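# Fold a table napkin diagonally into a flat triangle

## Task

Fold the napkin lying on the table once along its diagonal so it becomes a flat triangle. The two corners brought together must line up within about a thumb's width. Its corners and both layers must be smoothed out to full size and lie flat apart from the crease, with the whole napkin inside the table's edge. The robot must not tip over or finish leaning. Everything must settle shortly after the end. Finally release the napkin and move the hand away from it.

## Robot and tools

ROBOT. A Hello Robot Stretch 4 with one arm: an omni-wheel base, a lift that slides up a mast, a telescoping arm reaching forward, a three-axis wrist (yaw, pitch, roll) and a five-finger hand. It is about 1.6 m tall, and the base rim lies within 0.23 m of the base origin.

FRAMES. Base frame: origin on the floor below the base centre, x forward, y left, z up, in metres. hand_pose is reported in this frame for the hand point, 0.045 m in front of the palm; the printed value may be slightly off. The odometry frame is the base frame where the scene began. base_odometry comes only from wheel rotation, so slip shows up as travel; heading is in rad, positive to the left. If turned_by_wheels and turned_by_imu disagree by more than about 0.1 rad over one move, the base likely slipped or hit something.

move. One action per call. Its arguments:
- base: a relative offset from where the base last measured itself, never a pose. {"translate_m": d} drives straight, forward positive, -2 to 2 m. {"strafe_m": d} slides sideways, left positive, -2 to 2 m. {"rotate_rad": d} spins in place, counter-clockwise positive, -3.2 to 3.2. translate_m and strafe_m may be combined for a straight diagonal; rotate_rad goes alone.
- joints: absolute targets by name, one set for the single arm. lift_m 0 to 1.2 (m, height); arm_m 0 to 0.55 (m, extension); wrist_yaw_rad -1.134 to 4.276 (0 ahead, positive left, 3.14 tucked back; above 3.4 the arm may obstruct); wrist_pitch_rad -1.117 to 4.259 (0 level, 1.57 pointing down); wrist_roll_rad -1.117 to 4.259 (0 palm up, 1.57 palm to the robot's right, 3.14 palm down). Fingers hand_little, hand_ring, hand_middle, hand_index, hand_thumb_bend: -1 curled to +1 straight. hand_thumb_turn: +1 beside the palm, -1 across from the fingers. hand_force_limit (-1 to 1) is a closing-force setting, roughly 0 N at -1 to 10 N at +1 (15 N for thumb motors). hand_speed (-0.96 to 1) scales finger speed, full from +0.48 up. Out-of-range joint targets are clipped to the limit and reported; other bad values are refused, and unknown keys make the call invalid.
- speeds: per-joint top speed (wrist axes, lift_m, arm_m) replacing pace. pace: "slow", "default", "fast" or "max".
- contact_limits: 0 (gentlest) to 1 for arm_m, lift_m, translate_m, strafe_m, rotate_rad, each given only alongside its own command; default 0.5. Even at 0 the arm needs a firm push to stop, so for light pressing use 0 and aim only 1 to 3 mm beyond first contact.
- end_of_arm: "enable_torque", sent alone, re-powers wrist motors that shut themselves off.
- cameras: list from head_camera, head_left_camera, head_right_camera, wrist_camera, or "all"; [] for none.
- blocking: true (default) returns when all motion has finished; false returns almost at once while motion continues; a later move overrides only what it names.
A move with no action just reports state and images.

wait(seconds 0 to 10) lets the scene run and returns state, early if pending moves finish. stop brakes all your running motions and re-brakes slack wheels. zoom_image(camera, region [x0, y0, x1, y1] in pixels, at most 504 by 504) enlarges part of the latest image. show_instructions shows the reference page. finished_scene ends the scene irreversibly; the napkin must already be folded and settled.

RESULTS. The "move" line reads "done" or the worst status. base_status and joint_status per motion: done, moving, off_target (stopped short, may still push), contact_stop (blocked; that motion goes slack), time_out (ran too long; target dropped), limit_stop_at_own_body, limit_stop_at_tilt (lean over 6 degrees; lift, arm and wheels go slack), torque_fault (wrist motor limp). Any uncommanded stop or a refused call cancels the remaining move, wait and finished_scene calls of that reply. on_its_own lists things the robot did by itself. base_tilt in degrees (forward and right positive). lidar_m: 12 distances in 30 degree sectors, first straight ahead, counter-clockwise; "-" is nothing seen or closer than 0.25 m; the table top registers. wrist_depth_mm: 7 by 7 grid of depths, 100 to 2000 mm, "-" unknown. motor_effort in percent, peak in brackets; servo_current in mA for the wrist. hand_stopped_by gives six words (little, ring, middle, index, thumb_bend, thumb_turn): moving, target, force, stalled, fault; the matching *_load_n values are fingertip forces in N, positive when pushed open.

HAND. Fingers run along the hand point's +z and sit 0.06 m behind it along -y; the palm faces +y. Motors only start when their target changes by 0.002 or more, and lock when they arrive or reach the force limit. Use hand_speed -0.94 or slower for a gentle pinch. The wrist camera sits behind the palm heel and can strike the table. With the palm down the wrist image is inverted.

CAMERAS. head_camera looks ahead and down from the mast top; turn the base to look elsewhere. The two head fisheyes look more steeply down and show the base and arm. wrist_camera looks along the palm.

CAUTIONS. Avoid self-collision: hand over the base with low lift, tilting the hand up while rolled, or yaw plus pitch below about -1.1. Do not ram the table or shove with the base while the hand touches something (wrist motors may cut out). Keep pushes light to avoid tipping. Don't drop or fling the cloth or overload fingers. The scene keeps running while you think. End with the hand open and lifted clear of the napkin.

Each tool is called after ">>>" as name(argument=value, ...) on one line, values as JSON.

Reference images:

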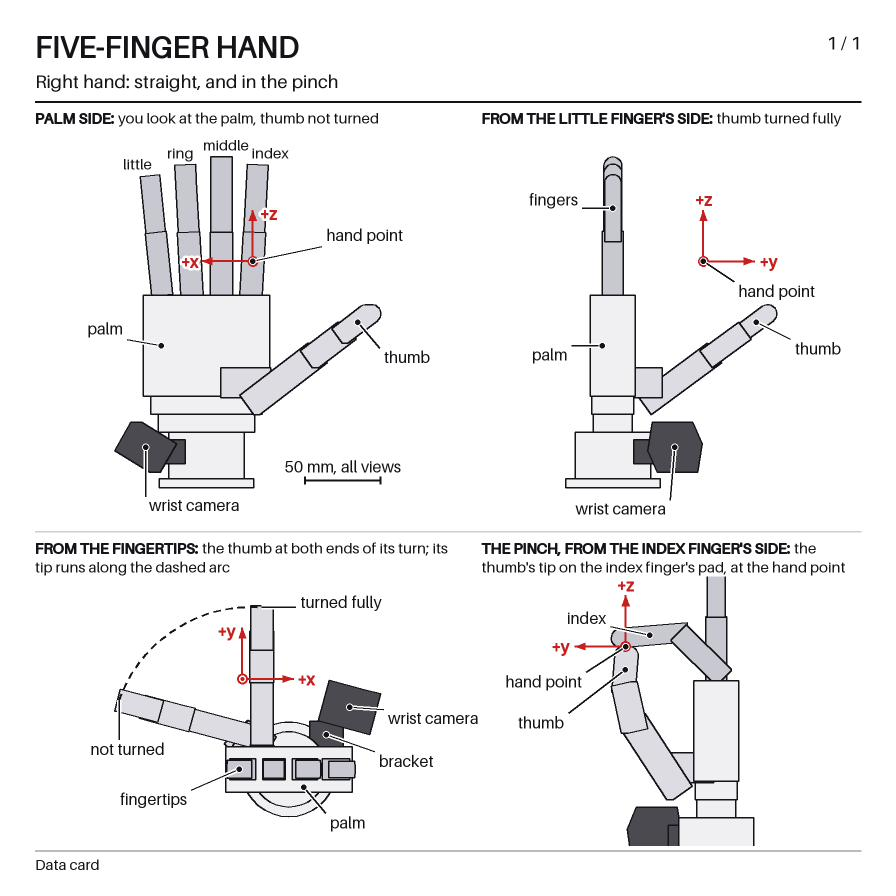

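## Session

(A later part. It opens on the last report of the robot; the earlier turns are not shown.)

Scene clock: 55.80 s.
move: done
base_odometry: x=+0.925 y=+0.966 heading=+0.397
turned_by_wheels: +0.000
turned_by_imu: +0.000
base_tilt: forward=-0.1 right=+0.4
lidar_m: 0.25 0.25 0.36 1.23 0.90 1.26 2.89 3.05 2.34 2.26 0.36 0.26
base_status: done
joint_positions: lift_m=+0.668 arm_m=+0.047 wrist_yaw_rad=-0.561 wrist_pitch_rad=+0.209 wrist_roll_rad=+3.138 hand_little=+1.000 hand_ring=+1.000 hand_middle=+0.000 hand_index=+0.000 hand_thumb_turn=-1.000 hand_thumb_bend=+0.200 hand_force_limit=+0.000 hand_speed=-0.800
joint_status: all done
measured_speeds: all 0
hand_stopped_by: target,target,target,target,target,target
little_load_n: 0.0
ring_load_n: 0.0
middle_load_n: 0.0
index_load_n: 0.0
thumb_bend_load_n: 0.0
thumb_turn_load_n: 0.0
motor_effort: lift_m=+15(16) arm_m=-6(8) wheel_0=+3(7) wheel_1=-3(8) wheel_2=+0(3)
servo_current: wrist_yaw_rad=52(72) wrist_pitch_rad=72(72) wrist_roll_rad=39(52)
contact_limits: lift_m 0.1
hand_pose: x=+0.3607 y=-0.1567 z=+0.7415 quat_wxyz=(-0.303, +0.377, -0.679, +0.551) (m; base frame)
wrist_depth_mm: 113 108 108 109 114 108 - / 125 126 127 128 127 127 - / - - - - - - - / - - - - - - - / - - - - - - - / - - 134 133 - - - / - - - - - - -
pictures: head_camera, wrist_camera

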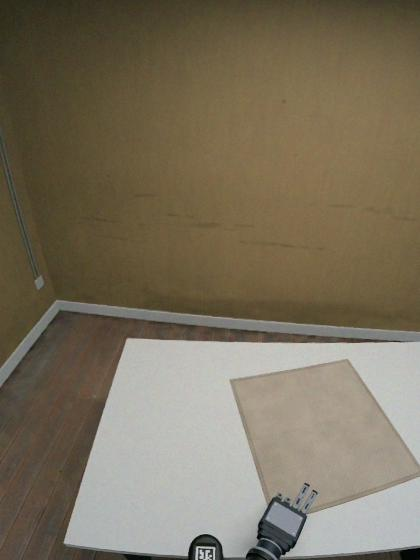

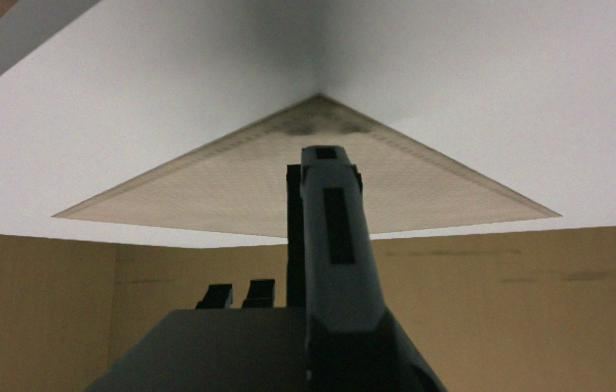

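>>> move(joints={"lift_m": 0.654}, pace="slow", contact_limits={"lift_m": 0.1}, cameras=["wrist_camera", "head_camera"])

>>> zoom_image(camera="wrist_camera", region=[200, 80, 440, 240])

Scene clock: 57.13 s.
move: done
base_odometry: x=+0.925 y=+0.966 heading=+0.397
turned_by_wheels: +0.000
turned_by_imu: +0.000
base_tilt: forward=-0.1 right=+0.4
lidar_m: 0.25 0.27 0.34 1.22 0.87 1.26 2.90 3.03 2.38 2.26 0.38 0.32
base_status: not commanded
joint_positions: lift_m=+0.654 arm_m=+0.047 wrist_yaw_rad=-0.561 wrist_pitch_rad=+0.209 wrist_roll_rad=+3.138 hand_little=+1.000 hand_ring=+1.000 hand_middle=+0.000 hand_index=+0.000 hand_thumb_turn=-1.000 hand_thumb_bend=+0.200 hand_force_limit=+0.000 hand_speed=-0.800
joint_status: all done
measured_speeds: all 0
hand_stopped_by: target,target,target,target,target,target
little_load_n: 0.0
ring_load_n: 0.0
middle_load_n: 0.0
index_load_n: 0.0
thumb_bend_load_n: 0.0
thumb_turn_load_n: 0.0
motor_effort: lift_m=+15(17) arm_m=-5(6) wheel_0=+3(3) wheel_1=-3(4) wheel_2=+0(0)
servo_current: wrist_yaw_rad=59(72) wrist_pitch_rad=52(65) wrist_roll_rad=52(52)
contact_limits: lift_m 0.1
hand_pose: x=+0.3607 y=-0.1567 z=+0.7275 quat_wxyz=(-0.303, +0.377, -0.679, +0.551) (m; base frame)
wrist_depth_mm: 113 - - - - - - / 112 113 114 114 114 113 - / - - - 130 - - - / - - - - - - - / - - - - - - - / - - 135 134 - - - / - - - - - - -
pictures: head_camera, wrist_camera

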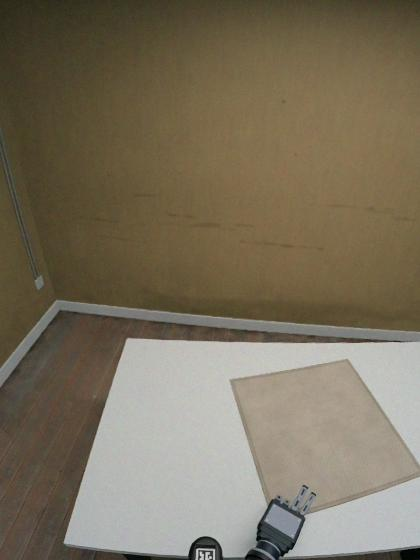

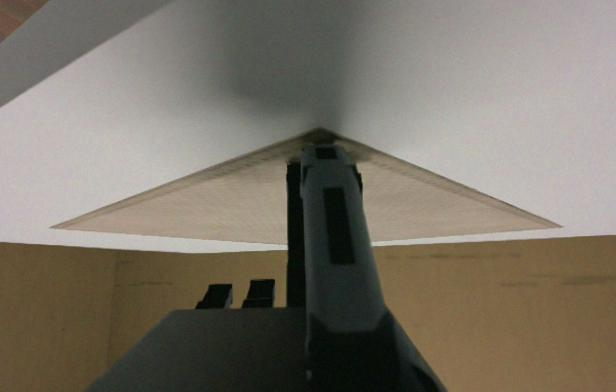

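Scaled by 2.100.

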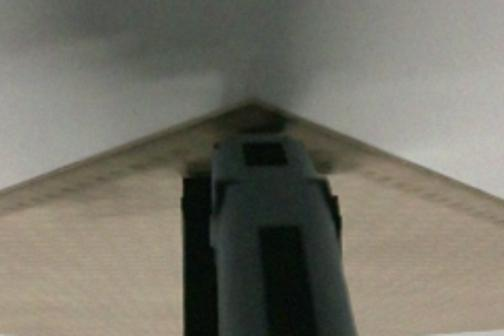

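>>> move(joints={"lift_m": 0.648}, pace="slow", contact_limits={"lift_m": 0.1}, cameras=["wrist_camera"])

>>> zoom_image(camera="wrist_camera", region=[200, 80, 440, 240])

Scene clock: 58.07 s.
move: done
base_odometry: x=+0.925 y=+0.966 heading=+0.397
turned_by_wheels: +0.000
turned_by_imu: +0.000
base_tilt: forward=-0.2 right=+0.4
lidar_m: 0.25 0.25 0.35 1.25 0.88 1.27 2.88 3.03 2.34 2.28 0.38 0.30
base_status: not commanded
joint_positions: lift_m=+0.648 arm_m=+0.047 wrist_yaw_rad=-0.561 wrist_pitch_rad=+0.204 wrist_roll_rad=+3.138 hand_little=+1.000 hand_ring=+1.000 hand_middle=+0.000 hand_index=+0.000 hand_thumb_turn=-1.000 hand_thumb_bend=+0.200 hand_force_limit=+0.000 hand_speed=-0.800
joint_status: all done
measured_speeds: all 0
hand_stopped_by: target,target,target,target,target,target
little_load_n: 0.0
ring_load_n: 0.0
middle_load_n: -1.0
index_load_n: 0.0
thumb_bend_load_n: 0.0
thumb_turn_load_n: 0.0
motor_effort: lift_m=+13(16) arm_m=-5(6) wheel_0=+3(3) wheel_1=-3(4) wheel_2=+0(0)
servo_current: wrist_yaw_rad=59(59) wrist_pitch_rad=46(72) wrist_roll_rad=52(52)
contact_limits: lift_m 0.1
hand_pose: x=+0.3612 y=-0.1570 z=+0.7229 quat_wxyz=(-0.305, +0.376, -0.678, +0.553) (m; base frame)
wrist_depth_mm: 112 - - - - - - / 108 107 101 107 115 107 - / - 132 133 123 134 - - / - - - - - - - / - - - - - - - / - - 135 134 - - - / - - - - - - -
pictures: wrist_camera

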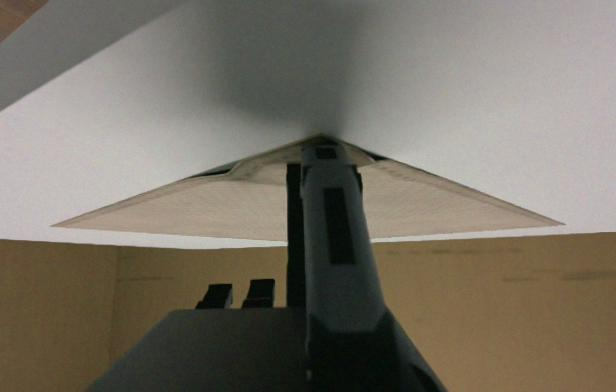

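Scaled by 2.100.

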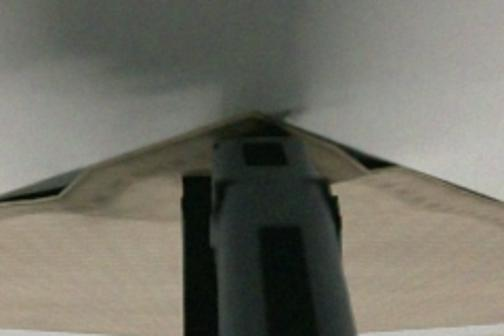

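>>> move(joints={"hand_index": -0.15, "hand_middle": -0.15, "hand_force_limit": 0.2, "hand_speed": -0.85}, cameras=["wrist_camera"])

>>> zoom_image(camera="wrist_camera", region=[200, 80, 440, 240])

Scene clock: 59.27 s.
move: done
base_odometry: x=+0.925 y=+0.966 heading=+0.397
turned_by_wheels: +0.000
turned_by_imu: +0.000
base_tilt: forward=-0.1 right=+0.4
lidar_m: 0.25 0.25 0.34 1.24 0.87 1.25 2.87 3.04 2.36 2.29 0.38 0.30
base_status: not commanded
joint_positions: lift_m=+0.648 arm_m=+0.047 wrist_yaw_rad=-0.561 wrist_pitch_rad=+0.203 wrist_roll_rad=+3.138 hand_little=+1.000 hand_ring=+1.000 hand_middle=-0.150 hand_index=-0.150 hand_thumb_turn=-1.000 hand_thumb_bend=+0.200 hand_force_limit=+0.200 hand_speed=-0.850
joint_status: all done
measured_speeds: all 0
hand_stopped_by: target,target,target,target,target,target
little_load_n: 0.0
ring_load_n: 0.0
middle_load_n: 2.0
index_load_n: 0.0
thumb_bend_load_n: 0.0
thumb_turn_load_n: 0.0
motor_effort: lift_m=+13(14) arm_m=-5(6) wheel_0=+3(3) wheel_1=-4(4) wheel_2=+0(0)
servo_current: wrist_yaw_rad=46(59) wrist_pitch_rad=52(52) wrist_roll_rad=52(52)
contact_limits: lift_m 0.1
hand_pose: x=+0.3613 y=-0.1570 z=+0.7231 quat_wxyz=(-0.305, +0.376, -0.678, +0.554) (m; base frame)
wrist_depth_mm: - - - - - - - / 107 108 109 109 109 109 - / 134 135 136 126 137 - - / - - - - - - - / - - - - - - - / - - 135 134 - - - / - - - - - - -
pictures: wrist_camera

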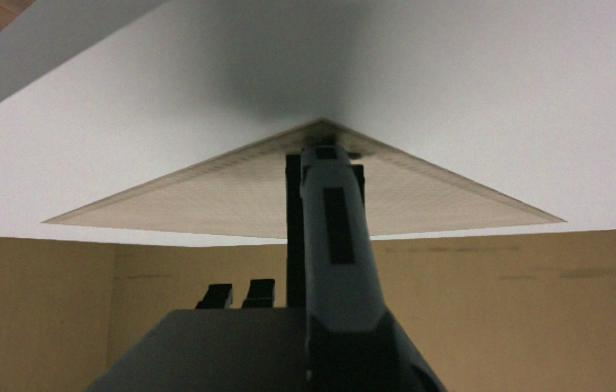

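Scaled by 2.100.

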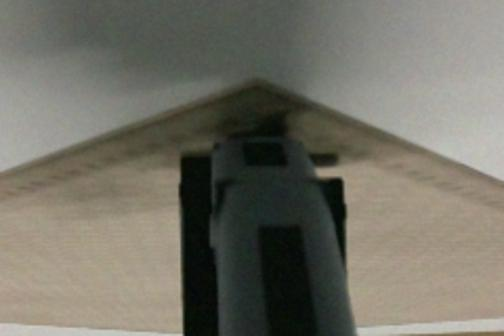

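>>> move(joints={"lift_m": 0.66, "hand_index": 0.0, "hand_middle": 0.0, "hand_thumb_bend": 0.32})

>>> move(joints={"lift_m": 0.650}, pace="slow", contact_limits={"lift_m": 0.1}, cameras=["wrist_camera"])

>>> zoom_image(camera="wrist_camera", region=[200, 80, 440, 240])

Scene clock: 60.83 s.
move: done
base_odometry: x=+0.925 y=+0.966 heading=+0.397
turned_by_wheels: +0.000
turned_by_imu: +0.000
base_tilt: forward=-0.2 right=+0.4
lidar_m: 0.25 0.25 0.33 1.21 0.90 1.26 2.88 3.05 2.34 2.27 0.35 0.31
base_status: not commanded
joint_positions: lift_m=+0.660 arm_m=+0.047 wrist_yaw_rad=-0.561 wrist_pitch_rad=+0.203 wrist_roll_rad=+3.138 hand_little=+1.000 hand_ring=+1.000 hand_middle=+0.000 hand_index=+0.000 hand_thumb_turn=-1.000 hand_thumb_bend=+0.320 hand_force_limit=+0.200 hand_speed=-0.850
joint_status: all done
measured_speeds: all 0
hand_stopped_by: target,target,target,target,target,target
little_load_n: 0.0
ring_load_n: -0.5
middle_load_n: 0.0
index_load_n: 0.0
thumb_bend_load_n: 0.0
thumb_turn_load_n: 0.0
motor_effort: lift_m=+23(26) arm_m=-5(6) wheel_0=+3(3) wheel_1=-3(4) wheel_2=+0(0)
servo_current: wrist_yaw_rad=46(72) wrist_pitch_rad=52(52) wrist_roll_rad=39(52)
hand_pose: x=+0.3613 y=-0.1570 z=+0.7343 quat_wxyz=(-0.305, +0.376, -0.678, +0.554) (m; base frame)
wrist_depth_mm: 114 - - - - - - / 118 118 120 120 120 120 - / - - - - - - - / - - - - - - - / - - - - - - - / - - 135 134 - - - / - - - - - - -
pictures: none

Scene clock: 61.57 s.
move: done
base_odometry: x=+0.925 y=+0.966 heading=+0.397
turned_by_wheels: +0.000
turned_by_imu: +0.000
base_tilt: forward=-0.2 right=+0.6
lidar_m: 0.25 0.25 0.34 1.24 0.91 1.26 2.88 3.04 2.35 2.28 0.38 0.31
base_status: not commanded
joint_positions: lift_m=+0.651 arm_m=+0.047 wrist_yaw_rad=-0.561 wrist_pitch_rad=+0.203 wrist_roll_rad=+3.139 hand_little=+1.000 hand_ring=+1.000 hand_middle=+0.000 hand_index=+0.000 hand_thumb_turn=-1.000 hand_thumb_bend=+0.319 hand_force_limit=+0.200 hand_speed=-0.850
joint_status: all done
measured_speeds: all 0
hand_stopped_by: target,target,target,target,target,target
little_load_n: 0.0
ring_load_n: 0.0
middle_load_n: 0.0
index_load_n: 0.0
thumb_bend_load_n: -4.0
thumb_turn_load_n: -0.5
motor_effort: lift_m=+12(20) arm_m=-5(5) wheel_0=+3(3) wheel_1=-3(4) wheel_2=+0(0)
servo_current: wrist_yaw_rad=39(59) wrist_pitch_rad=46(52) wrist_roll_rad=46(52)
contact_limits: lift_m 0.1
hand_pose: x=+0.3613 y=-0.1570 z=+0.7252 quat_wxyz=(-0.305, +0.376, -0.678, +0.554) (m; base frame)
wrist_depth_mm: 110 - - - - - - / 110 112 121 113 114 114 - / - - - 131 - - - / - - - - - - - / - - - - - - - / - - 134 134 - - - / - - - - - - -
pictures: wrist_camera

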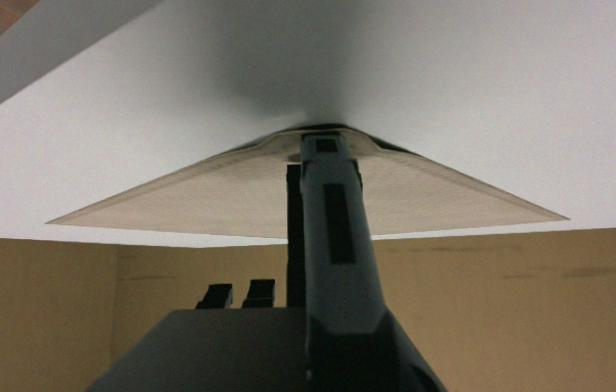

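Scaled by 2.100.

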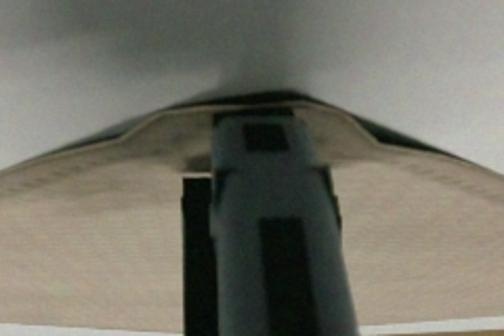

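>>> move(joints={"hand_index": -0.2, "hand_middle": -0.2}, cameras=["wrist_camera"])

>>> zoom_image(camera="wrist_camera", region=[200, 80, 440, 240])

>>> move(joints={"hand_index": -0.35, "hand_middle": -0.35}, cameras=["wrist_camera", "head_camera"])

>>> zoom_image(camera="wrist_camera", region=[200, 80, 440, 240])

Scene clock: 62.93 s.
move: done
base_odometry: x=+0.925 y=+0.966 heading=+0.397
turned_by_wheels: +0.000
turned_by_imu: +0.000
base_tilt: forward=-0.2 right=+0.4
lidar_m: 0.25 0.25 0.34 1.23 0.91 1.27 2.86 3.02 2.36 2.25 0.37 0.30
base_status: not commanded
joint_positions: lift_m=+0.651 arm_m=+0.047 wrist_yaw_rad=-0.561 wrist_pitch_rad=+0.203 wrist_roll_rad=+3.139 hand_little=+1.000 hand_ring=+1.000 hand_middle=-0.200 hand_index=-0.200 hand_thumb_turn=-1.000 hand_thumb_bend=+0.319 hand_force_limit=+0.200 hand_speed=-0.850
joint_status: all done
measured_speeds: all 0
hand_stopped_by: target,target,target,target,target,target
little_load_n: 0.0
ring_load_n: -0.5
middle_load_n: 0.5
index_load_n: 0.0
thumb_bend_load_n: -4.5
thumb_turn_load_n: -0.5
motor_effort: lift_m=+12(13) arm_m=-6(6) wheel_0=+3(3) wheel_1=-3(4) wheel_2=+0(0)
servo_current: wrist_yaw_rad=65(65) wrist_pitch_rad=52(59) wrist_roll_rad=39(59)
contact_limits: lift_m 0.1
hand_pose: x=+0.3613 y=-0.1570 z=+0.7252 quat_wxyz=(-0.305, +0.376, -0.678, +0.554) (m; base frame)
wrist_depth_mm: 110 - - - - - - / 110 112 121 113 114 114 - / - - - 131 - - - / - - - - - - - / - - - - - - - / - - 135 134 - - - / - - - - - - -
pictures: wrist_camera

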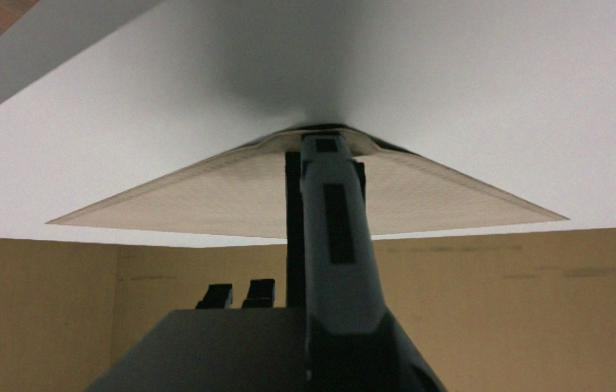

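Scaled by 2.100.

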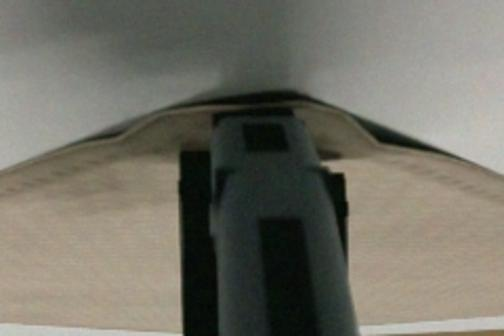

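Scene clock: 63.77 s.
move: off_target
base_odometry: x=+0.925 y=+0.966 heading=+0.397
turned_by_wheels: +0.000
turned_by_imu: +0.000
base_tilt: forward=-0.2 right=+0.5
lidar_m: 0.25 0.25 0.34 1.23 0.91 1.30 2.88 3.03 2.32 2.28 0.38 0.32
base_status: not commanded
joint_positions: lift_m=+0.651 arm_m=+0.047 wrist_yaw_rad=-0.561 wrist_pitch_rad=+0.203 wrist_roll_rad=+3.139 hand_little=+1.000 hand_ring=+1.000 hand_middle=-0.307 hand_index=-0.350 hand_thumb_turn=-1.000 hand_thumb_bend=+0.319 hand_force_limit=+0.200 hand_speed=-0.850
joint_status: hand_middle off_target (ended at -0.307, target -0.350); the others done
measured_speeds: all 0
hand_stopped_by: target,target,force,target,target,target
little_load_n: 0.0
ring_load_n: 0.0
middle_load_n: 13.0
index_load_n: 0.5
thumb_bend_load_n: -3.0
thumb_turn_load_n: -0.5
motor_effort: lift_m=+13(13) arm_m=-5(5) wheel_0=+3(3) wheel_1=-4(4) wheel_2=+0(0)
servo_current: wrist_yaw_rad=52(78) wrist_pitch_rad=59(59) wrist_roll_rad=39(59)
contact_limits: lift_m 0.1
hand_pose: x=+0.3613 y=-0.1570 z=+0.7252 quat_wxyz=(-0.305, +0.376, -0.678, +0.554) (m; base frame)
wrist_depth_mm: 110 - - - - - - / 110 112 121 113 114 107 - / - - - 131 - - - / - - - - - - - / - - - - - - - / - - 134 134 - - - / - - - - - - -
pictures: head_camera, wrist_camera

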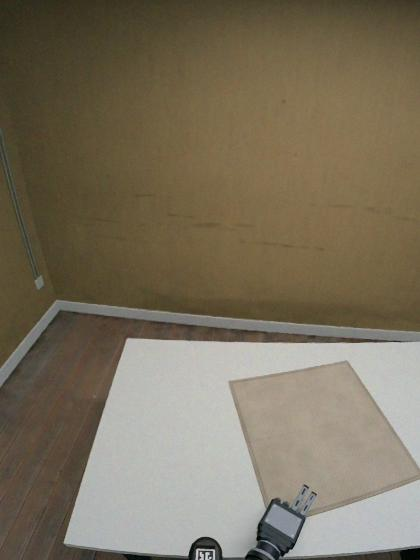

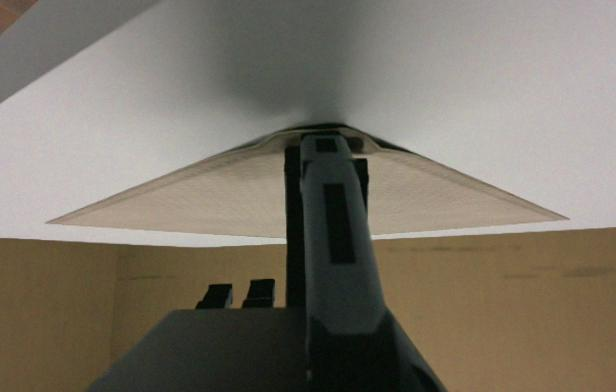

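Scaled by 2.100.

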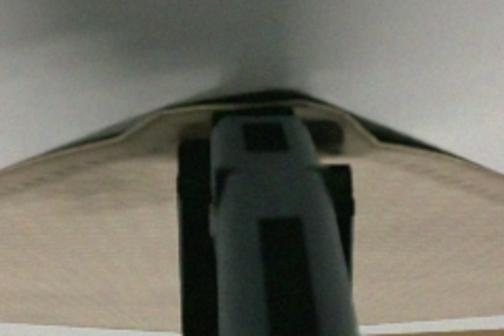

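>>> move(joints={"hand_index": -0.6, "hand_speed": -0.93})

>>> move(joints={"lift_m": 0.69}, pace="slow", cameras=["wrist_camera", "head_camera"])

>>> zoom_image(camera="wrist_camera", region=[200, 80, 440, 240])

Scene clock: 65.17 s.
move: off_target
base_odometry: x=+0.925 y=+0.966 heading=+0.397
turned_by_wheels: +0.000
turned_by_imu: +0.000
base_tilt: forward=-0.2 right=+0.4
lidar_m: 0.25 0.26 0.35 1.28 0.90 1.24 2.88 3.06 2.35 2.29 0.34 0.34
base_status: not commanded
joint_positions: lift_m=+0.651 arm_m=+0.047 wrist_yaw_rad=-0.561 wrist_pitch_rad=+0.203 wrist_roll_rad=+3.139 hand_little=+1.000 hand_ring=+1.000 hand_middle=-0.307 hand_index=-0.394 hand_thumb_turn=-1.000 hand_thumb_bend=+0.320 hand_force_limit=+0.200 hand_speed=-0.930
joint_status: hand_index off_target (ended at -0.394, target -0.600); the others done
measured_speeds: all 0
hand_stopped_by: target,target,force,force,target,target
little_load_n: 0.0
ring_load_n: 0.0
middle_load_n: 10.0
index_load_n: 6.0
thumb_bend_load_n: -0.5
thumb_turn_load_n: -1.0
motor_effort: lift_m=+12(13) arm_m=-5(6) wheel_0=+3(3) wheel_1=-3(4) wheel_2=+0(0)
servo_current: wrist_yaw_rad=46(72) wrist_pitch_rad=33(65) wrist_roll_rad=39(52)
contact_limits: lift_m 0.1
hand_pose: x=+0.3613 y=-0.1570 z=+0.7252 quat_wxyz=(-0.305, +0.376, -0.678, +0.554) (m; base frame)
wrist_depth_mm: 109 - - - - - - / 111 113 114 114 115 107 - / - - - 131 - - - / - - - - - - - / - - - - - - - / - - 135 133 - - - / - - - - - - -
pictures: none

Scene clock: 66.33 s.
move: done
base_odometry: x=+0.925 y=+0.966 heading=+0.397
turned_by_wheels: +0.000
turned_by_imu: +0.000
base_tilt: forward=-0.1 right=+0.5
lidar_m: 0.25 0.25 0.36 1.24 0.91 1.24 2.90 3.06 2.33 2.28 0.34 0.30
base_status: not commanded
joint_positions: lift_m=+0.690 arm_m=+0.047 wrist_yaw_rad=-0.561 wrist_pitch_rad=+0.203 wrist_roll_rad=+3.139 hand_little=+1.000 hand_ring=+1.000 hand_middle=-0.307 hand_index=-0.394 hand_thumb_turn=-1.000 hand_thumb_bend=+0.321 hand_force_limit=+0.200 hand_speed=-0.930
joint_status: all done
measured_speeds: all 0
hand_stopped_by: target,target,force,force,target,target
little_load_n: 0.0
ring_load_n: 0.0
middle_load_n: 7.5
index_load_n: 3.5
thumb_bend_load_n: 2.5
thumb_turn_load_n: -1.0
motor_effort: lift_m=+23(27) arm_m=-5(6) wheel_0=+3(3) wheel_1=-3(4) wheel_2=+0(0)
servo_current: wrist_yaw_rad=46(78) wrist_pitch_rad=39(59) wrist_roll_rad=46(59)
hand_pose: x=+0.3613 y=-0.1570 z=+0.7643 quat_wxyz=(-0.305, +0.376, -0.678, +0.554) (m; base frame)
wrist_depth_mm: 129 130 131 132 132 - - / - - - - - - - / - - - - - - - / - - - - - - - / - - - - - - - / - - 134 134 - - - / - - - - - - -
pictures: head_camera, wrist_camera

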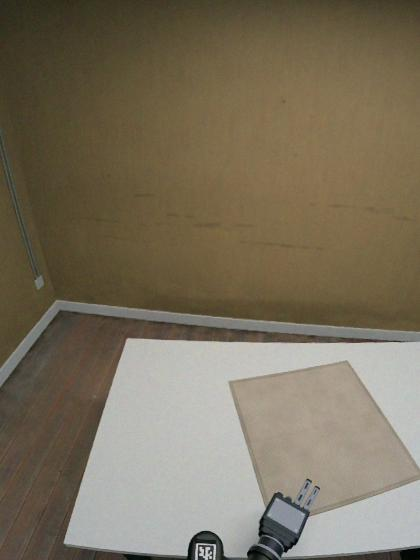

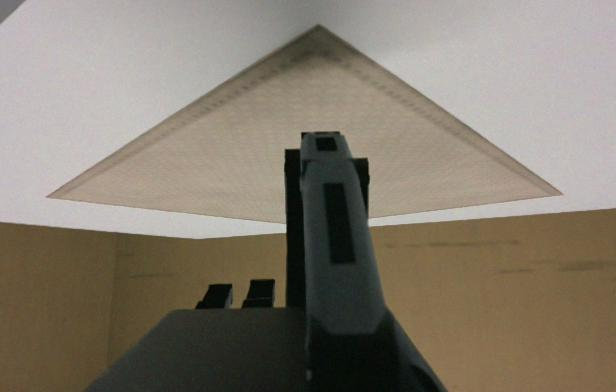

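Scaled by 2.100.

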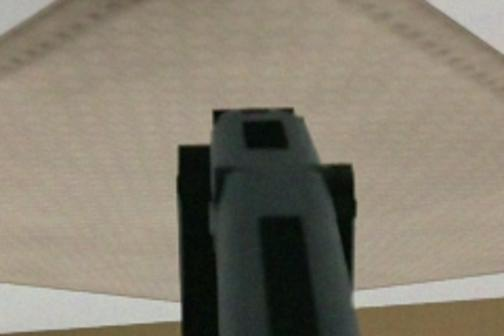

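>>> move(base={"strafe_m": -0.026}, joints={"lift_m": 0.76, "arm_m": 0.088, "wrist_pitch_rad": 0.5, "hand_thumb_bend": 0.45, "hand_index": 0.05, "hand_middle": 0.05, "hand_speed": -0.8})

>>> move(joints={"lift_m": 0.722}, pace="slow", contact_limits={"lift_m": 0.1}, cameras=["wrist_camera", "head_camera"])

>>> zoom_image(camera="head_camera", region=[220, 430, 350, 560])

Scene clock: 68.80 s.
move: done
base_odometry: x=+0.935 y=+0.942 heading=+0.397
turned_by_wheels: +0.000
turned_by_imu: +0.000
base_tilt: forward=-0.2 right=+0.5
lidar_m: 0.25 0.25 0.34 1.26 0.94 1.33 2.89 3.02 2.31 2.25 0.37 0.27
base_status: done
joint_positions: lift_m=+0.760 arm_m=+0.088 wrist_yaw_rad=-0.561 wrist_pitch_rad=+0.500 wrist_roll_rad=+3.139 hand_little=+1.000 hand_ring=+1.000 hand_middle=+0.050 hand_index=+0.050 hand_thumb_turn=-1.000 hand_thumb_bend=+0.450 hand_force_limit=+0.200 hand_speed=-0.800
joint_status: all done
measured_speeds: all 0
hand_stopped_by: target,target,target,target,target,target
little_load_n: 0.0
ring_load_n: -0.5
middle_load_n: 0.0
index_load_n: 0.0
thumb_bend_load_n: 0.0
thumb_turn_load_n: 0.0
motor_effort: lift_m=+23(27) arm_m=+6(8) wheel_0=-1(9) wheel_1=+2(10) wheel_2=+0(3)
servo_current: wrist_yaw_rad=46(72) wrist_pitch_rad=46(59) wrist_roll_rad=52(59)
hand_pose: x=+0.3687 y=-0.1361 z=+0.7789 quat_wxyz=(-0.246, +0.417, -0.752, +0.447) (m; base frame)
wrist_depth_mm: - - - - - - - / - - - - - - - / - - - 116 - - - / - - - - - - - / - - - - - - - / - - 123 133 - - - / - - - - - - -
pictures: none

Scene clock: 69.97 s.
move: done
base_odometry: x=+0.935 y=+0.942 heading=+0.397
turned_by_wheels: +0.000
turned_by_imu: +0.000
base_tilt: forward=-0.1 right=+0.4
lidar_m: 0.25 0.25 0.35 1.23 0.91 1.32 2.88 3.03 2.32 2.26 0.35 0.25
base_status: not commanded
joint_positions: lift_m=+0.722 arm_m=+0.088 wrist_yaw_rad=-0.561 wrist_pitch_rad=+0.500 wrist_roll_rad=+3.139 hand_little=+1.000 hand_ring=+1.000 hand_middle=+0.050 hand_index=+0.050 hand_thumb_turn=-1.000 hand_thumb_bend=+0.450 hand_force_limit=+0.200 hand_speed=-0.800
joint_status: all done
measured_speeds: all 0
hand_stopped_by: target,target,target,target,target,target
little_load_n: 0.0
ring_load_n: 0.0
middle_load_n: 0.0
index_load_n: 0.0
thumb_bend_load_n: 0.0
thumb_turn_load_n: 0.5
motor_effort: lift_m=+15(22) arm_m=+6(6) wheel_0=-1(2) wheel_1=+2(2) wheel_2=+0(1)
servo_current: wrist_yaw_rad=39(78) wrist_pitch_rad=39(52) wrist_roll_rad=46(59)
contact_limits: lift_m 0.1
hand_pose: x=+0.3686 y=-0.1361 z=+0.7415 quat_wxyz=(-0.246, +0.417, -0.752, +0.447) (m; base frame)
wrist_depth_mm: 126 124 125 125 125 130 - / - - - - - - - / - - - 115 - - - / - - - - - - - / - - - - - - - / - - 123 133 - - - / - - - - - - -
pictures: head_camera, wrist_camera

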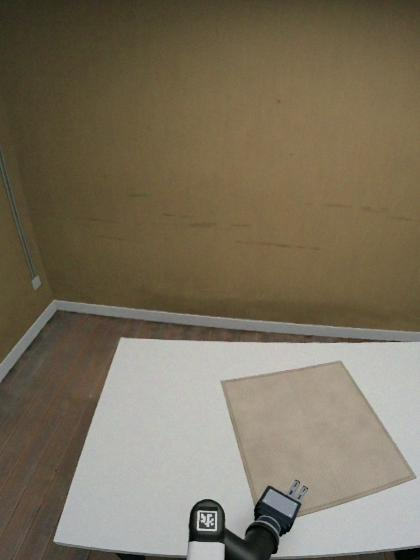

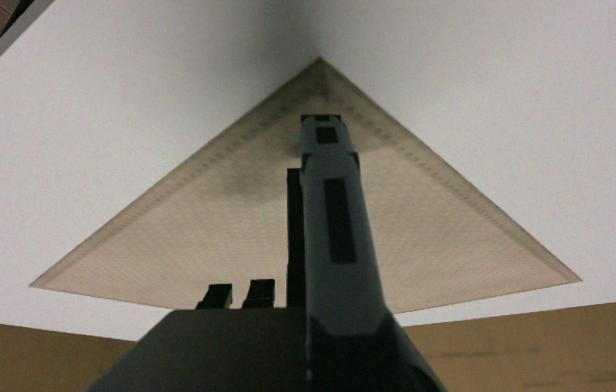

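Scaled by 3.877 from the camera's 420x560 image, which has a finer 1200x1600 frame.

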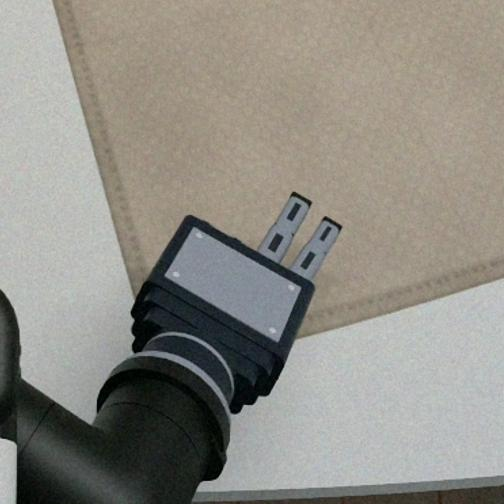

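>>> move(joints={"lift_m": 0.708}, pace="slow", contact_limits={"lift_m": 0.1}, cameras=["wrist_camera"])

>>> move(joints={"lift_m": 0.705}, pace="slow", contact_limits={"lift_m": 0.1}, cameras=["wrist_camera"])

Scene clock: 71.40 s.
move: done
base_odometry: x=+0.935 y=+0.942 heading=+0.397
turned_by_wheels: +0.000
turned_by_imu: +0.000
base_tilt: forward=-0.2 right=+0.4
lidar_m: 0.25 0.25 0.34 1.23 0.92 1.33 2.89 3.01 2.33 2.26 0.38 0.25
base_status: not commanded
joint_positions: lift_m=+0.709 arm_m=+0.088 wrist_yaw_rad=-0.561 wrist_pitch_rad=+0.500 wrist_roll_rad=+3.139 hand_little=+1.000 hand_ring=+1.000 hand_middle=+0.050 hand_index=+0.050 hand_thumb_turn=-1.000 hand_thumb_bend=+0.450 hand_force_limit=+0.200 hand_speed=-0.800
joint_status: all done
measured_speeds: all 0
hand_stopped_by: target,target,target,target,target,target
little_load_n: 0.0
ring_load_n: 0.0
middle_load_n: -2.5
index_load_n: 0.0
thumb_bend_load_n: 0.0
thumb_turn_load_n: 0.0
motor_effort: lift_m=+13(15) arm_m=+5(6) wheel_0=-1(2) wheel_1=+2(2) wheel_2=+0(1)
servo_current: wrist_yaw_rad=65(65) wrist_pitch_rad=39(59) wrist_roll_rad=39(59)
contact_limits: lift_m 0.1
hand_pose: x=+0.3686 y=-0.1361 z=+0.7277 quat_wxyz=(-0.246, +0.417, -0.752, +0.447) (m; base frame)
wrist_depth_mm: 114 111 111 112 116 116 - / 130 126 132 128 128 129 - / - - - 116 - - - / - - - - - - - / - - - - - - - / - - 123 133 - - - / - - - - - - -
pictures: wrist_camera

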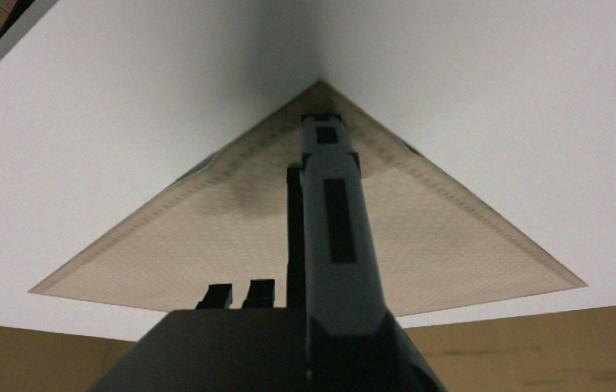

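Scene clock: 71.93 s.
move: done
base_odometry: x=+0.935 y=+0.942 heading=+0.397
turned_by_wheels: +0.000
turned_by_imu: +0.000
base_tilt: forward=-0.1 right=+0.4
lidar_m: 0.25 0.26 0.34 1.22 0.89 1.34 2.87 2.99 2.33 2.25 0.37 0.25
base_status: not commanded
joint_positions: lift_m=+0.706 arm_m=+0.088 wrist_yaw_rad=-0.561 wrist_pitch_rad=+0.500 wrist_roll_rad=+3.139 hand_little=+1.000 hand_ring=+1.000 hand_middle=+0.050 hand_index=+0.050 hand_thumb_turn=-1.000 hand_thumb_bend=+0.450 hand_force_limit=+0.200 hand_speed=-0.800
joint_status: all done
measured_speeds: all 0
hand_stopped_by: target,target,target,target,target,target
little_load_n: 0.0
ring_load_n: 0.0
middle_load_n: -3.5
index_load_n: 0.0
thumb_bend_load_n: 0.0
thumb_turn_load_n: 0.0
motor_effort: lift_m=+12(14) arm_m=+6(6) wheel_0=-2(2) wheel_1=+2(3) wheel_2=+0(0)
servo_current: wrist_yaw_rad=52(72) wrist_pitch_rad=59(59) wrist_roll_rad=46(59)
contact_limits: lift_m 0.1
hand_pose: x=+0.3686 y=-0.1361 z=+0.7248 quat_wxyz=(-0.246, +0.417, -0.752, +0.447) (m; base frame)
wrist_depth_mm: 112 109 110 111 114 114 - / 129 130 131 132 127 132 - / - - - 115 - - - / - - - - - - - / - - - - - - - / - - 123 134 - - - / - - - - - - -
pictures: wrist_camera

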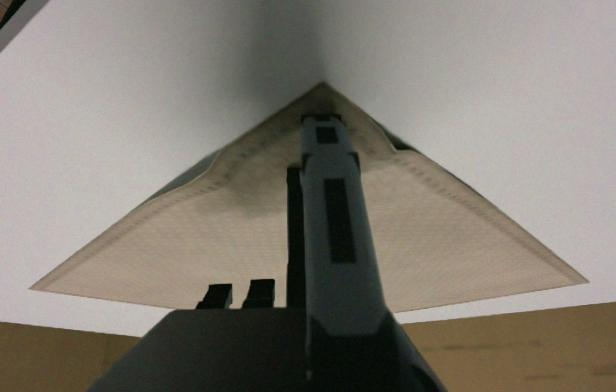

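>>> move(joints={"hand_thumb_bend": 0.58}, cameras=["wrist_camera"])

Scene clock: 73.07 s.
move: done
base_odometry: x=+0.935 y=+0.942 heading=+0.397
turned_by_wheels: +0.000
turned_by_imu: +0.000
base_tilt: forward=-0.1 right=+0.5
lidar_m: 0.25 0.25 0.35 1.23 0.89 1.33 2.89 3.01 2.33 2.26 0.37 0.29
base_status: not commanded
joint_positions: lift_m=+0.706 arm_m=+0.088 wrist_yaw_rad=-0.561 wrist_pitch_rad=+0.500 wrist_roll_rad=+3.139 hand_little=+1.000 hand_ring=+1.000 hand_middle=+0.050 hand_index=+0.050 hand_thumb_turn=-1.000 hand_thumb_bend=+0.575 hand_force_limit=+0.200 hand_speed=-0.800
joint_status: all done
measured_speeds: all 0
hand_stopped_by: target,target,target,target,target,target
little_load_n: 0.0
ring_load_n: 0.0
middle_load_n: 0.0
index_load_n: 0.0
thumb_bend_load_n: -6.0
thumb_turn_load_n: -2.5
motor_effort: lift_m=+12(12) arm_m=+5(6) wheel_0=-1(2) wheel_1=+2(2) wheel_2=+0(0)
servo_current: wrist_yaw_rad=52(59) wrist_pitch_rad=46(59) wrist_roll_rad=52(59)
contact_limits: lift_m 0.1
hand_pose: x=+0.3687 y=-0.1361 z=+0.7248 quat_wxyz=(-0.246, +0.417, -0.752, +0.447) (m; base frame)
wrist_depth_mm: 109 110 111 111 115 115 - / 130 131 132 128 128 128 - / - - - - - - - / - - - - - - - / - - - - - - - / - - 123 134 - - - / - - - - - - -
pictures: wrist_camera

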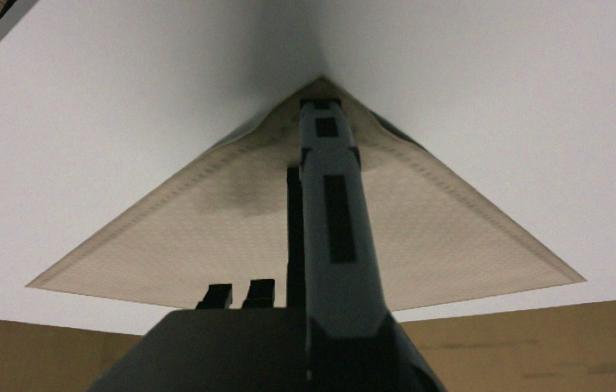

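>>> move(joints={"hand_thumb_bend": 0.5, "hand_index": -0.03, "hand_middle": -0.03, "lift_m": 0.704}, contact_limits={"lift_m": 0.2}, pace="slow", cameras=["wrist_camera"])

>>> move(joints={"hand_thumb_bend": 0.42, "hand_index": -0.1, "hand_middle": -0.1, "lift_m": 0.702}, contact_limits={"lift_m": 0.2}, pace="slow", cameras=["wrist_camera"])

Scene clock: 74.13 s.
move: done
base_odometry: x=+0.935 y=+0.942 heading=+0.397
turned_by_wheels: +0.000
turned_by_imu: +0.000
base_tilt: forward=-0.2 right=+0.4
lidar_m: 0.25 0.26 0.33 1.25 0.91 1.32 2.89 3.02 2.32 2.22 0.39 0.27
base_status: not commanded
joint_positions: lift_m=+0.705 arm_m=+0.088 wrist_yaw_rad=-0.561 wrist_pitch_rad=+0.500 wrist_roll_rad=+3.139 hand_little=+1.000 hand_ring=+1.000 hand_middle=-0.030 hand_index=-0.030 hand_thumb_turn=-1.000 hand_thumb_bend=+0.500 hand_force_limit=+0.200 hand_speed=-0.800
joint_status: all done
measured_speeds: all 0
hand_stopped_by: target,target,target,target,target,target
little_load_n: 0.0
ring_load_n: 0.0
middle_load_n: 0.0
index_load_n: 0.0
thumb_bend_load_n: 0.0
thumb_turn_load_n: -0.5
motor_effort: lift_m=+12(12) arm_m=+6(6) wheel_0=-1(2) wheel_1=+2(2) wheel_2=+0(0)
servo_current: wrist_yaw_rad=52(59) wrist_pitch_rad=52(59) wrist_roll_rad=39(59)
contact_limits: lift_m 0.2
hand_pose: x=+0.3687 y=-0.1361 z=+0.7238 quat_wxyz=(-0.246, +0.417, -0.752, +0.447) (m; base frame)
wrist_depth_mm: 111 108 106 110 114 114 - / 128 129 130 131 127 131 - / - - - 113 - - - / - - - - - - - / - - - - - - - / - - 123 134 - - - / - - - - - - -
pictures: wrist_camera

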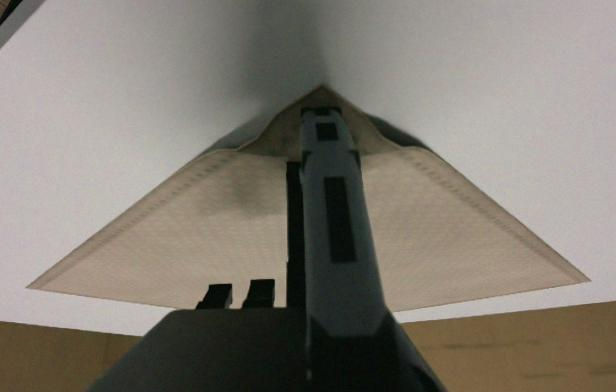

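Scene clock: 74.90 s.
move: done
base_odometry: x=+0.935 y=+0.942 heading=+0.397
turned_by_wheels: +0.000
turned_by_imu: +0.000
base_tilt: forward=-0.1 right=+0.5
lidar_m: 0.25 0.25 0.35 1.25 0.92 1.30 2.90 3.04 2.33 2.25 0.36 0.28
base_status: not commanded
joint_positions: lift_m=+0.703 arm_m=+0.088 wrist_yaw_rad=-0.561 wrist_pitch_rad=+0.500 wrist_roll_rad=+3.139 hand_little=+1.000 hand_ring=+1.000 hand_middle=-0.100 hand_index=-0.100 hand_thumb_turn=-1.000 hand_thumb_bend=+0.420 hand_force_limit=+0.200 hand_speed=-0.800
joint_status: all done
measured_speeds: all 0
hand_stopped_by: target,target,target,target,target,target
little_load_n: 0.0
ring_load_n: 0.0
middle_load_n: 0.0
index_load_n: 0.0
thumb_bend_load_n: 0.0
thumb_turn_load_n: 0.0
motor_effort: lift_m=+11(12) arm_m=+5(6) wheel_0=-2(2) wheel_1=+3(3) wheel_2=+0(1)
servo_current: wrist_yaw_rad=52(72) wrist_pitch_rad=46(59) wrist_roll_rad=46(59)
contact_limits: lift_m 0.2
hand_pose: x=+0.3687 y=-0.1361 z=+0.7219 quat_wxyz=(-0.246, +0.417, -0.752, +0.447) (m; base frame)
wrist_depth_mm: 106 107 108 108 112 109 - / 126 122 124 129 125 130 - / - - - 118 - - - / - - - - - - - / - - - - - - - / - - 123 133 - - - / - - - - - - -
pictures: wrist_camera

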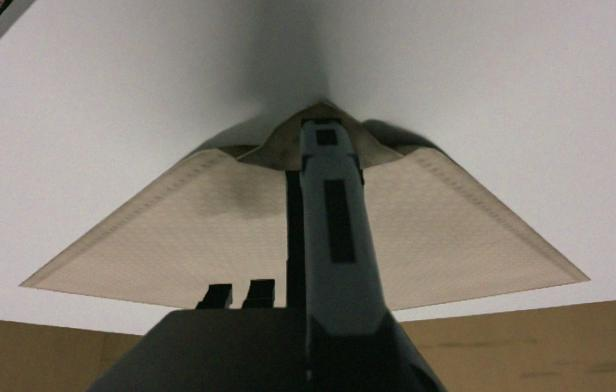

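>>> move(joints={"hand_thumb_bend": 0.34, "hand_index": -0.17, "hand_middle": -0.17, "lift_m": 0.700}, contact_limits={"lift_m": 0.2}, pace="slow", cameras=["wrist_camera"])

>>> move(joints={"hand_thumb_bend": 0.26, "hand_index": -0.24, "hand_middle": -0.24, "lift_m": 0.698}, contact_limits={"lift_m": 0.2}, pace="slow", cameras=["wrist_camera"])

Scene clock: 75.90 s.
move: done
base_odometry: x=+0.935 y=+0.942 heading=+0.397
turned_by_wheels: +0.000
turned_by_imu: +0.000
base_tilt: forward=-0.1 right=+0.4
lidar_m: 0.25 0.25 0.35 1.24 0.92 1.32 2.90 3.03 2.32 2.25 0.36 0.27
base_status: not commanded
joint_positions: lift_m=+0.701 arm_m=+0.088 wrist_yaw_rad=-0.561 wrist_pitch_rad=+0.499 wrist_roll_rad=+3.139 hand_little=+1.000 hand_ring=+1.000 hand_middle=-0.170 hand_index=-0.170 hand_thumb_turn=-1.000 hand_thumb_bend=+0.340 hand_force_limit=+0.200 hand_speed=-0.800
joint_status: all done
measured_speeds: all 0
hand_stopped_by: target,target,target,target,target,target
little_load_n: 0.0
ring_load_n: 0.0
middle_load_n: -1.0
index_load_n: 0.0
thumb_bend_load_n: 0.0
thumb_turn_load_n: 0.0
motor_effort: lift_m=+11(14) arm_m=+5(6) wheel_0=-2(2) wheel_1=+2(2) wheel_2=+0(1)
servo_current: wrist_yaw_rad=33(72) wrist_pitch_rad=52(52) wrist_roll_rad=52(52)
contact_limits: lift_m 0.2
hand_pose: x=+0.3688 y=-0.1361 z=+0.7200 quat_wxyz=(-0.246, +0.417, -0.752, +0.447) (m; base frame)
wrist_depth_mm: 105 108 106 107 110 107 - / 124 121 126 127 123 128 - / - - - - - - - / - - - - - - - / - - - - - - - / - - 123 134 - - - / - - - - - - -
pictures: wrist_camera

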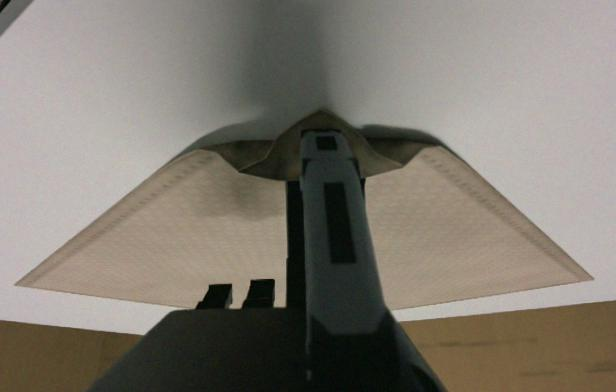

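Scene clock: 76.67 s.
move: done
base_odometry: x=+0.935 y=+0.942 heading=+0.397
turned_by_wheels: +0.000
turned_by_imu: +0.000
base_tilt: forward=-0.1 right=+0.5
lidar_m: 0.25 0.25 0.33 1.21 0.91 1.31 2.87 3.02 2.32 2.24 0.36 0.28
base_status: not commanded
joint_positions: lift_m=+0.699 arm_m=+0.088 wrist_yaw_rad=-0.561 wrist_pitch_rad=+0.499 wrist_roll_rad=+3.139 hand_little=+1.000 hand_ring=+1.000 hand_middle=-0.240 hand_index=-0.240 hand_thumb_turn=-1.000 hand_thumb_bend=+0.262 hand_force_limit=+0.200 hand_speed=-0.800
joint_status: all done
measured_speeds: all 0
hand_stopped_by: target,target,target,target,target,target
little_load_n: 0.0
ring_load_n: 0.0
middle_load_n: 0.5
index_load_n: 0.0
thumb_bend_load_n: 3.0
thumb_turn_load_n: 0.5
motor_effort: lift_m=+11(14) arm_m=+5(6) wheel_0=-1(2) wheel_1=+2(2) wheel_2=+0(1)
servo_current: wrist_yaw_rad=59(65) wrist_pitch_rad=33(59) wrist_roll_rad=52(52)
contact_limits: lift_m 0.2
hand_pose: x=+0.3689 y=-0.1362 z=+0.7181 quat_wxyz=(-0.247, +0.417, -0.752, +0.447) (m; base frame)
wrist_depth_mm: 106 107 107 108 108 108 - / 122 119 124 125 125 126 - / - - - - - - - / - - - - - - - / - - - - - - - / - - 123 134 - - - / - - - - - - -
pictures: wrist_camera

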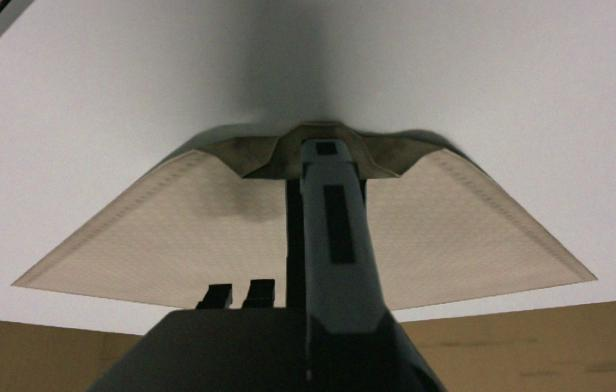

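>>> move(joints={"hand_thumb_bend": 0.2, "hand_index": -0.3, "hand_middle": -0.29, "lift_m": 0.697, "hand_speed": -0.9}, contact_limits={"lift_m": 0.2}, pace="slow", cameras=["wrist_camera"])

>>> zoom_image(camera="wrist_camera", region=[200, 80, 440, 240])

Scene clock: 77.57 s.
move: off_target
base_odometry: x=+0.935 y=+0.942 heading=+0.397
turned_by_wheels: +0.000
turned_by_imu: +0.000
base_tilt: forward=-0.2 right=+0.4
lidar_m: 0.25 0.26 0.32 1.22 0.94 1.32 2.89 2.99 2.34 2.26 0.36 0.27
base_status: not commanded
joint_positions: lift_m=+0.698 arm_m=+0.088 wrist_yaw_rad=-0.561 wrist_pitch_rad=+0.499 wrist_roll_rad=+3.139 hand_little=+1.000 hand_ring=+1.000 hand_middle=-0.256 hand_index=-0.299 hand_thumb_turn=-1.000 hand_thumb_bend=+0.236 hand_force_limit=+0.200 hand_speed=-0.900
joint_status: hand_middle off_target (ended at -0.256, target -0.290); hand_thumb_bend off_target (ended at +0.236, target +0.200); the others done
measured_speeds: all 0
hand_stopped_by: target,target,force,target,force,target
little_load_n: 0.0
ring_load_n: 0.0
middle_load_n: 6.5
index_load_n: 3.5
thumb_bend_load_n: 9.0
thumb_turn_load_n: 1.0
motor_effort: lift_m=+10(12) arm_m=+6(6) wheel_0=-1(2) wheel_1=+3(3) wheel_2=+0(1)
servo_current: wrist_yaw_rad=65(65) wrist_pitch_rad=46(52) wrist_roll_rad=39(59)
contact_limits: lift_m 0.2
hand_pose: x=+0.3689 y=-0.1362 z=+0.7171 quat_wxyz=(-0.247, +0.417, -0.752, +0.447) (m; base frame)
wrist_depth_mm: 105 106 107 107 108 104 - / 122 118 123 124 124 125 - / - - - - - - - / - - - - - - - / - - - - - - - / - - 123 133 - - - / - - - - - - -
pictures: wrist_camera

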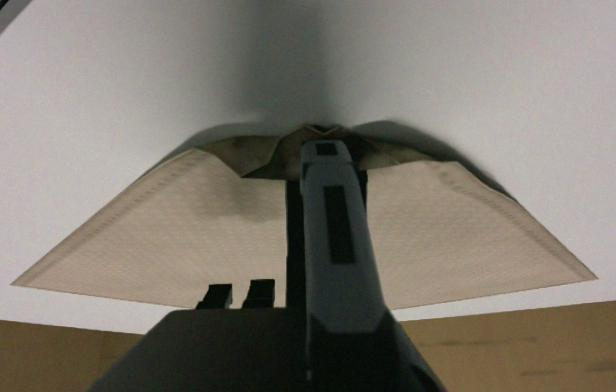

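Scaled by 2.100.

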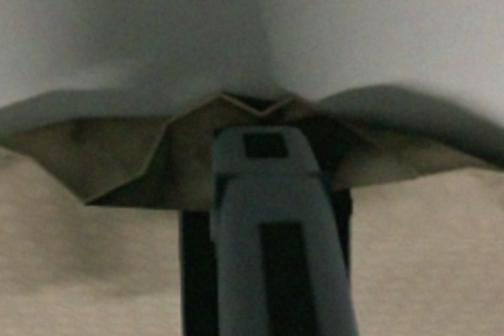

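>>> move(joints={"lift_m": 0.74}, pace="slow", cameras=["wrist_camera", "head_camera"])

>>> zoom_image(camera="head_camera", region=[200, 350, 410, 560])

Scene clock: 79.03 s.
move: done
base_odometry: x=+0.935 y=+0.942 heading=+0.397
turned_by_wheels: +0.000
turned_by_imu: +0.000
base_tilt: forward=-0.2 right=+0.4
lidar_m: 0.25 0.25 0.34 1.24 0.93 1.28 2.89 3.00 2.34 2.24 0.38 0.26
base_status: not commanded
joint_positions: lift_m=+0.740 arm_m=+0.088 wrist_yaw_rad=-0.561 wrist_pitch_rad=+0.500 wrist_roll_rad=+3.139 hand_little=+1.000 hand_ring=+1.000 hand_middle=-0.256 hand_index=-0.299 hand_thumb_turn=-1.000 hand_thumb_bend=+0.236 hand_force_limit=+0.200 hand_speed=-0.900
joint_status: all done
measured_speeds: all 0
hand_stopped_by: target,target,force,target,force,target
little_load_n: 0.0
ring_load_n: 0.0
middle_load_n: 5.0
index_load_n: 2.5
thumb_bend_load_n: 8.0
thumb_turn_load_n: 1.0
motor_effort: lift_m=+24(27) arm_m=+5(6) wheel_0=-1(2) wheel_1=+2(2) wheel_2=+0(1)
servo_current: wrist_yaw_rad=46(72) wrist_pitch_rad=46(52) wrist_roll_rad=59(59)
hand_pose: x=+0.3687 y=-0.1361 z=+0.7588 quat_wxyz=(-0.246, +0.417, -0.752, +0.447) (m; base frame)
wrist_depth_mm: - - - - - - - / - - - - - - - / - - - - - - - / - - - - - - - / - - - - - - - / - - 123 134 - - - / - - - - - - -
pictures: head_camera, wrist_camera

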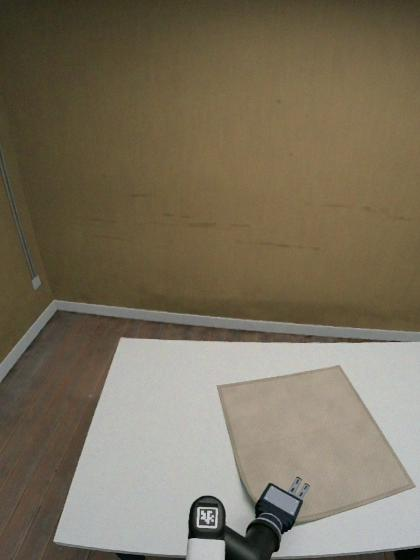

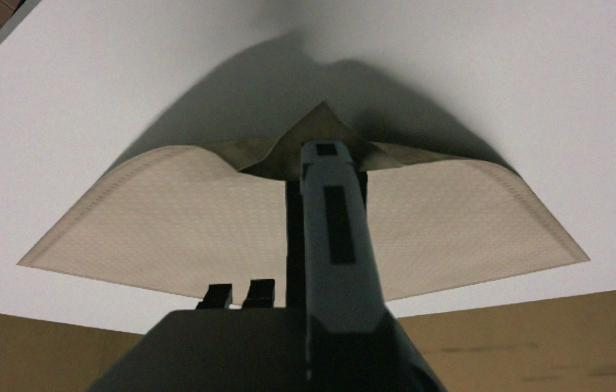

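Scaled by 2.400 from the camera's 420x560 image, which has a finer 1200x1600 frame.

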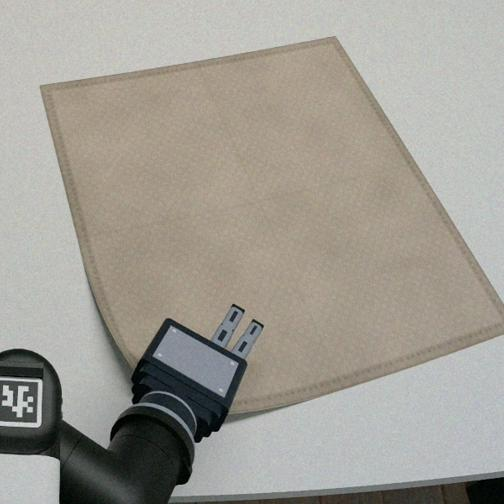

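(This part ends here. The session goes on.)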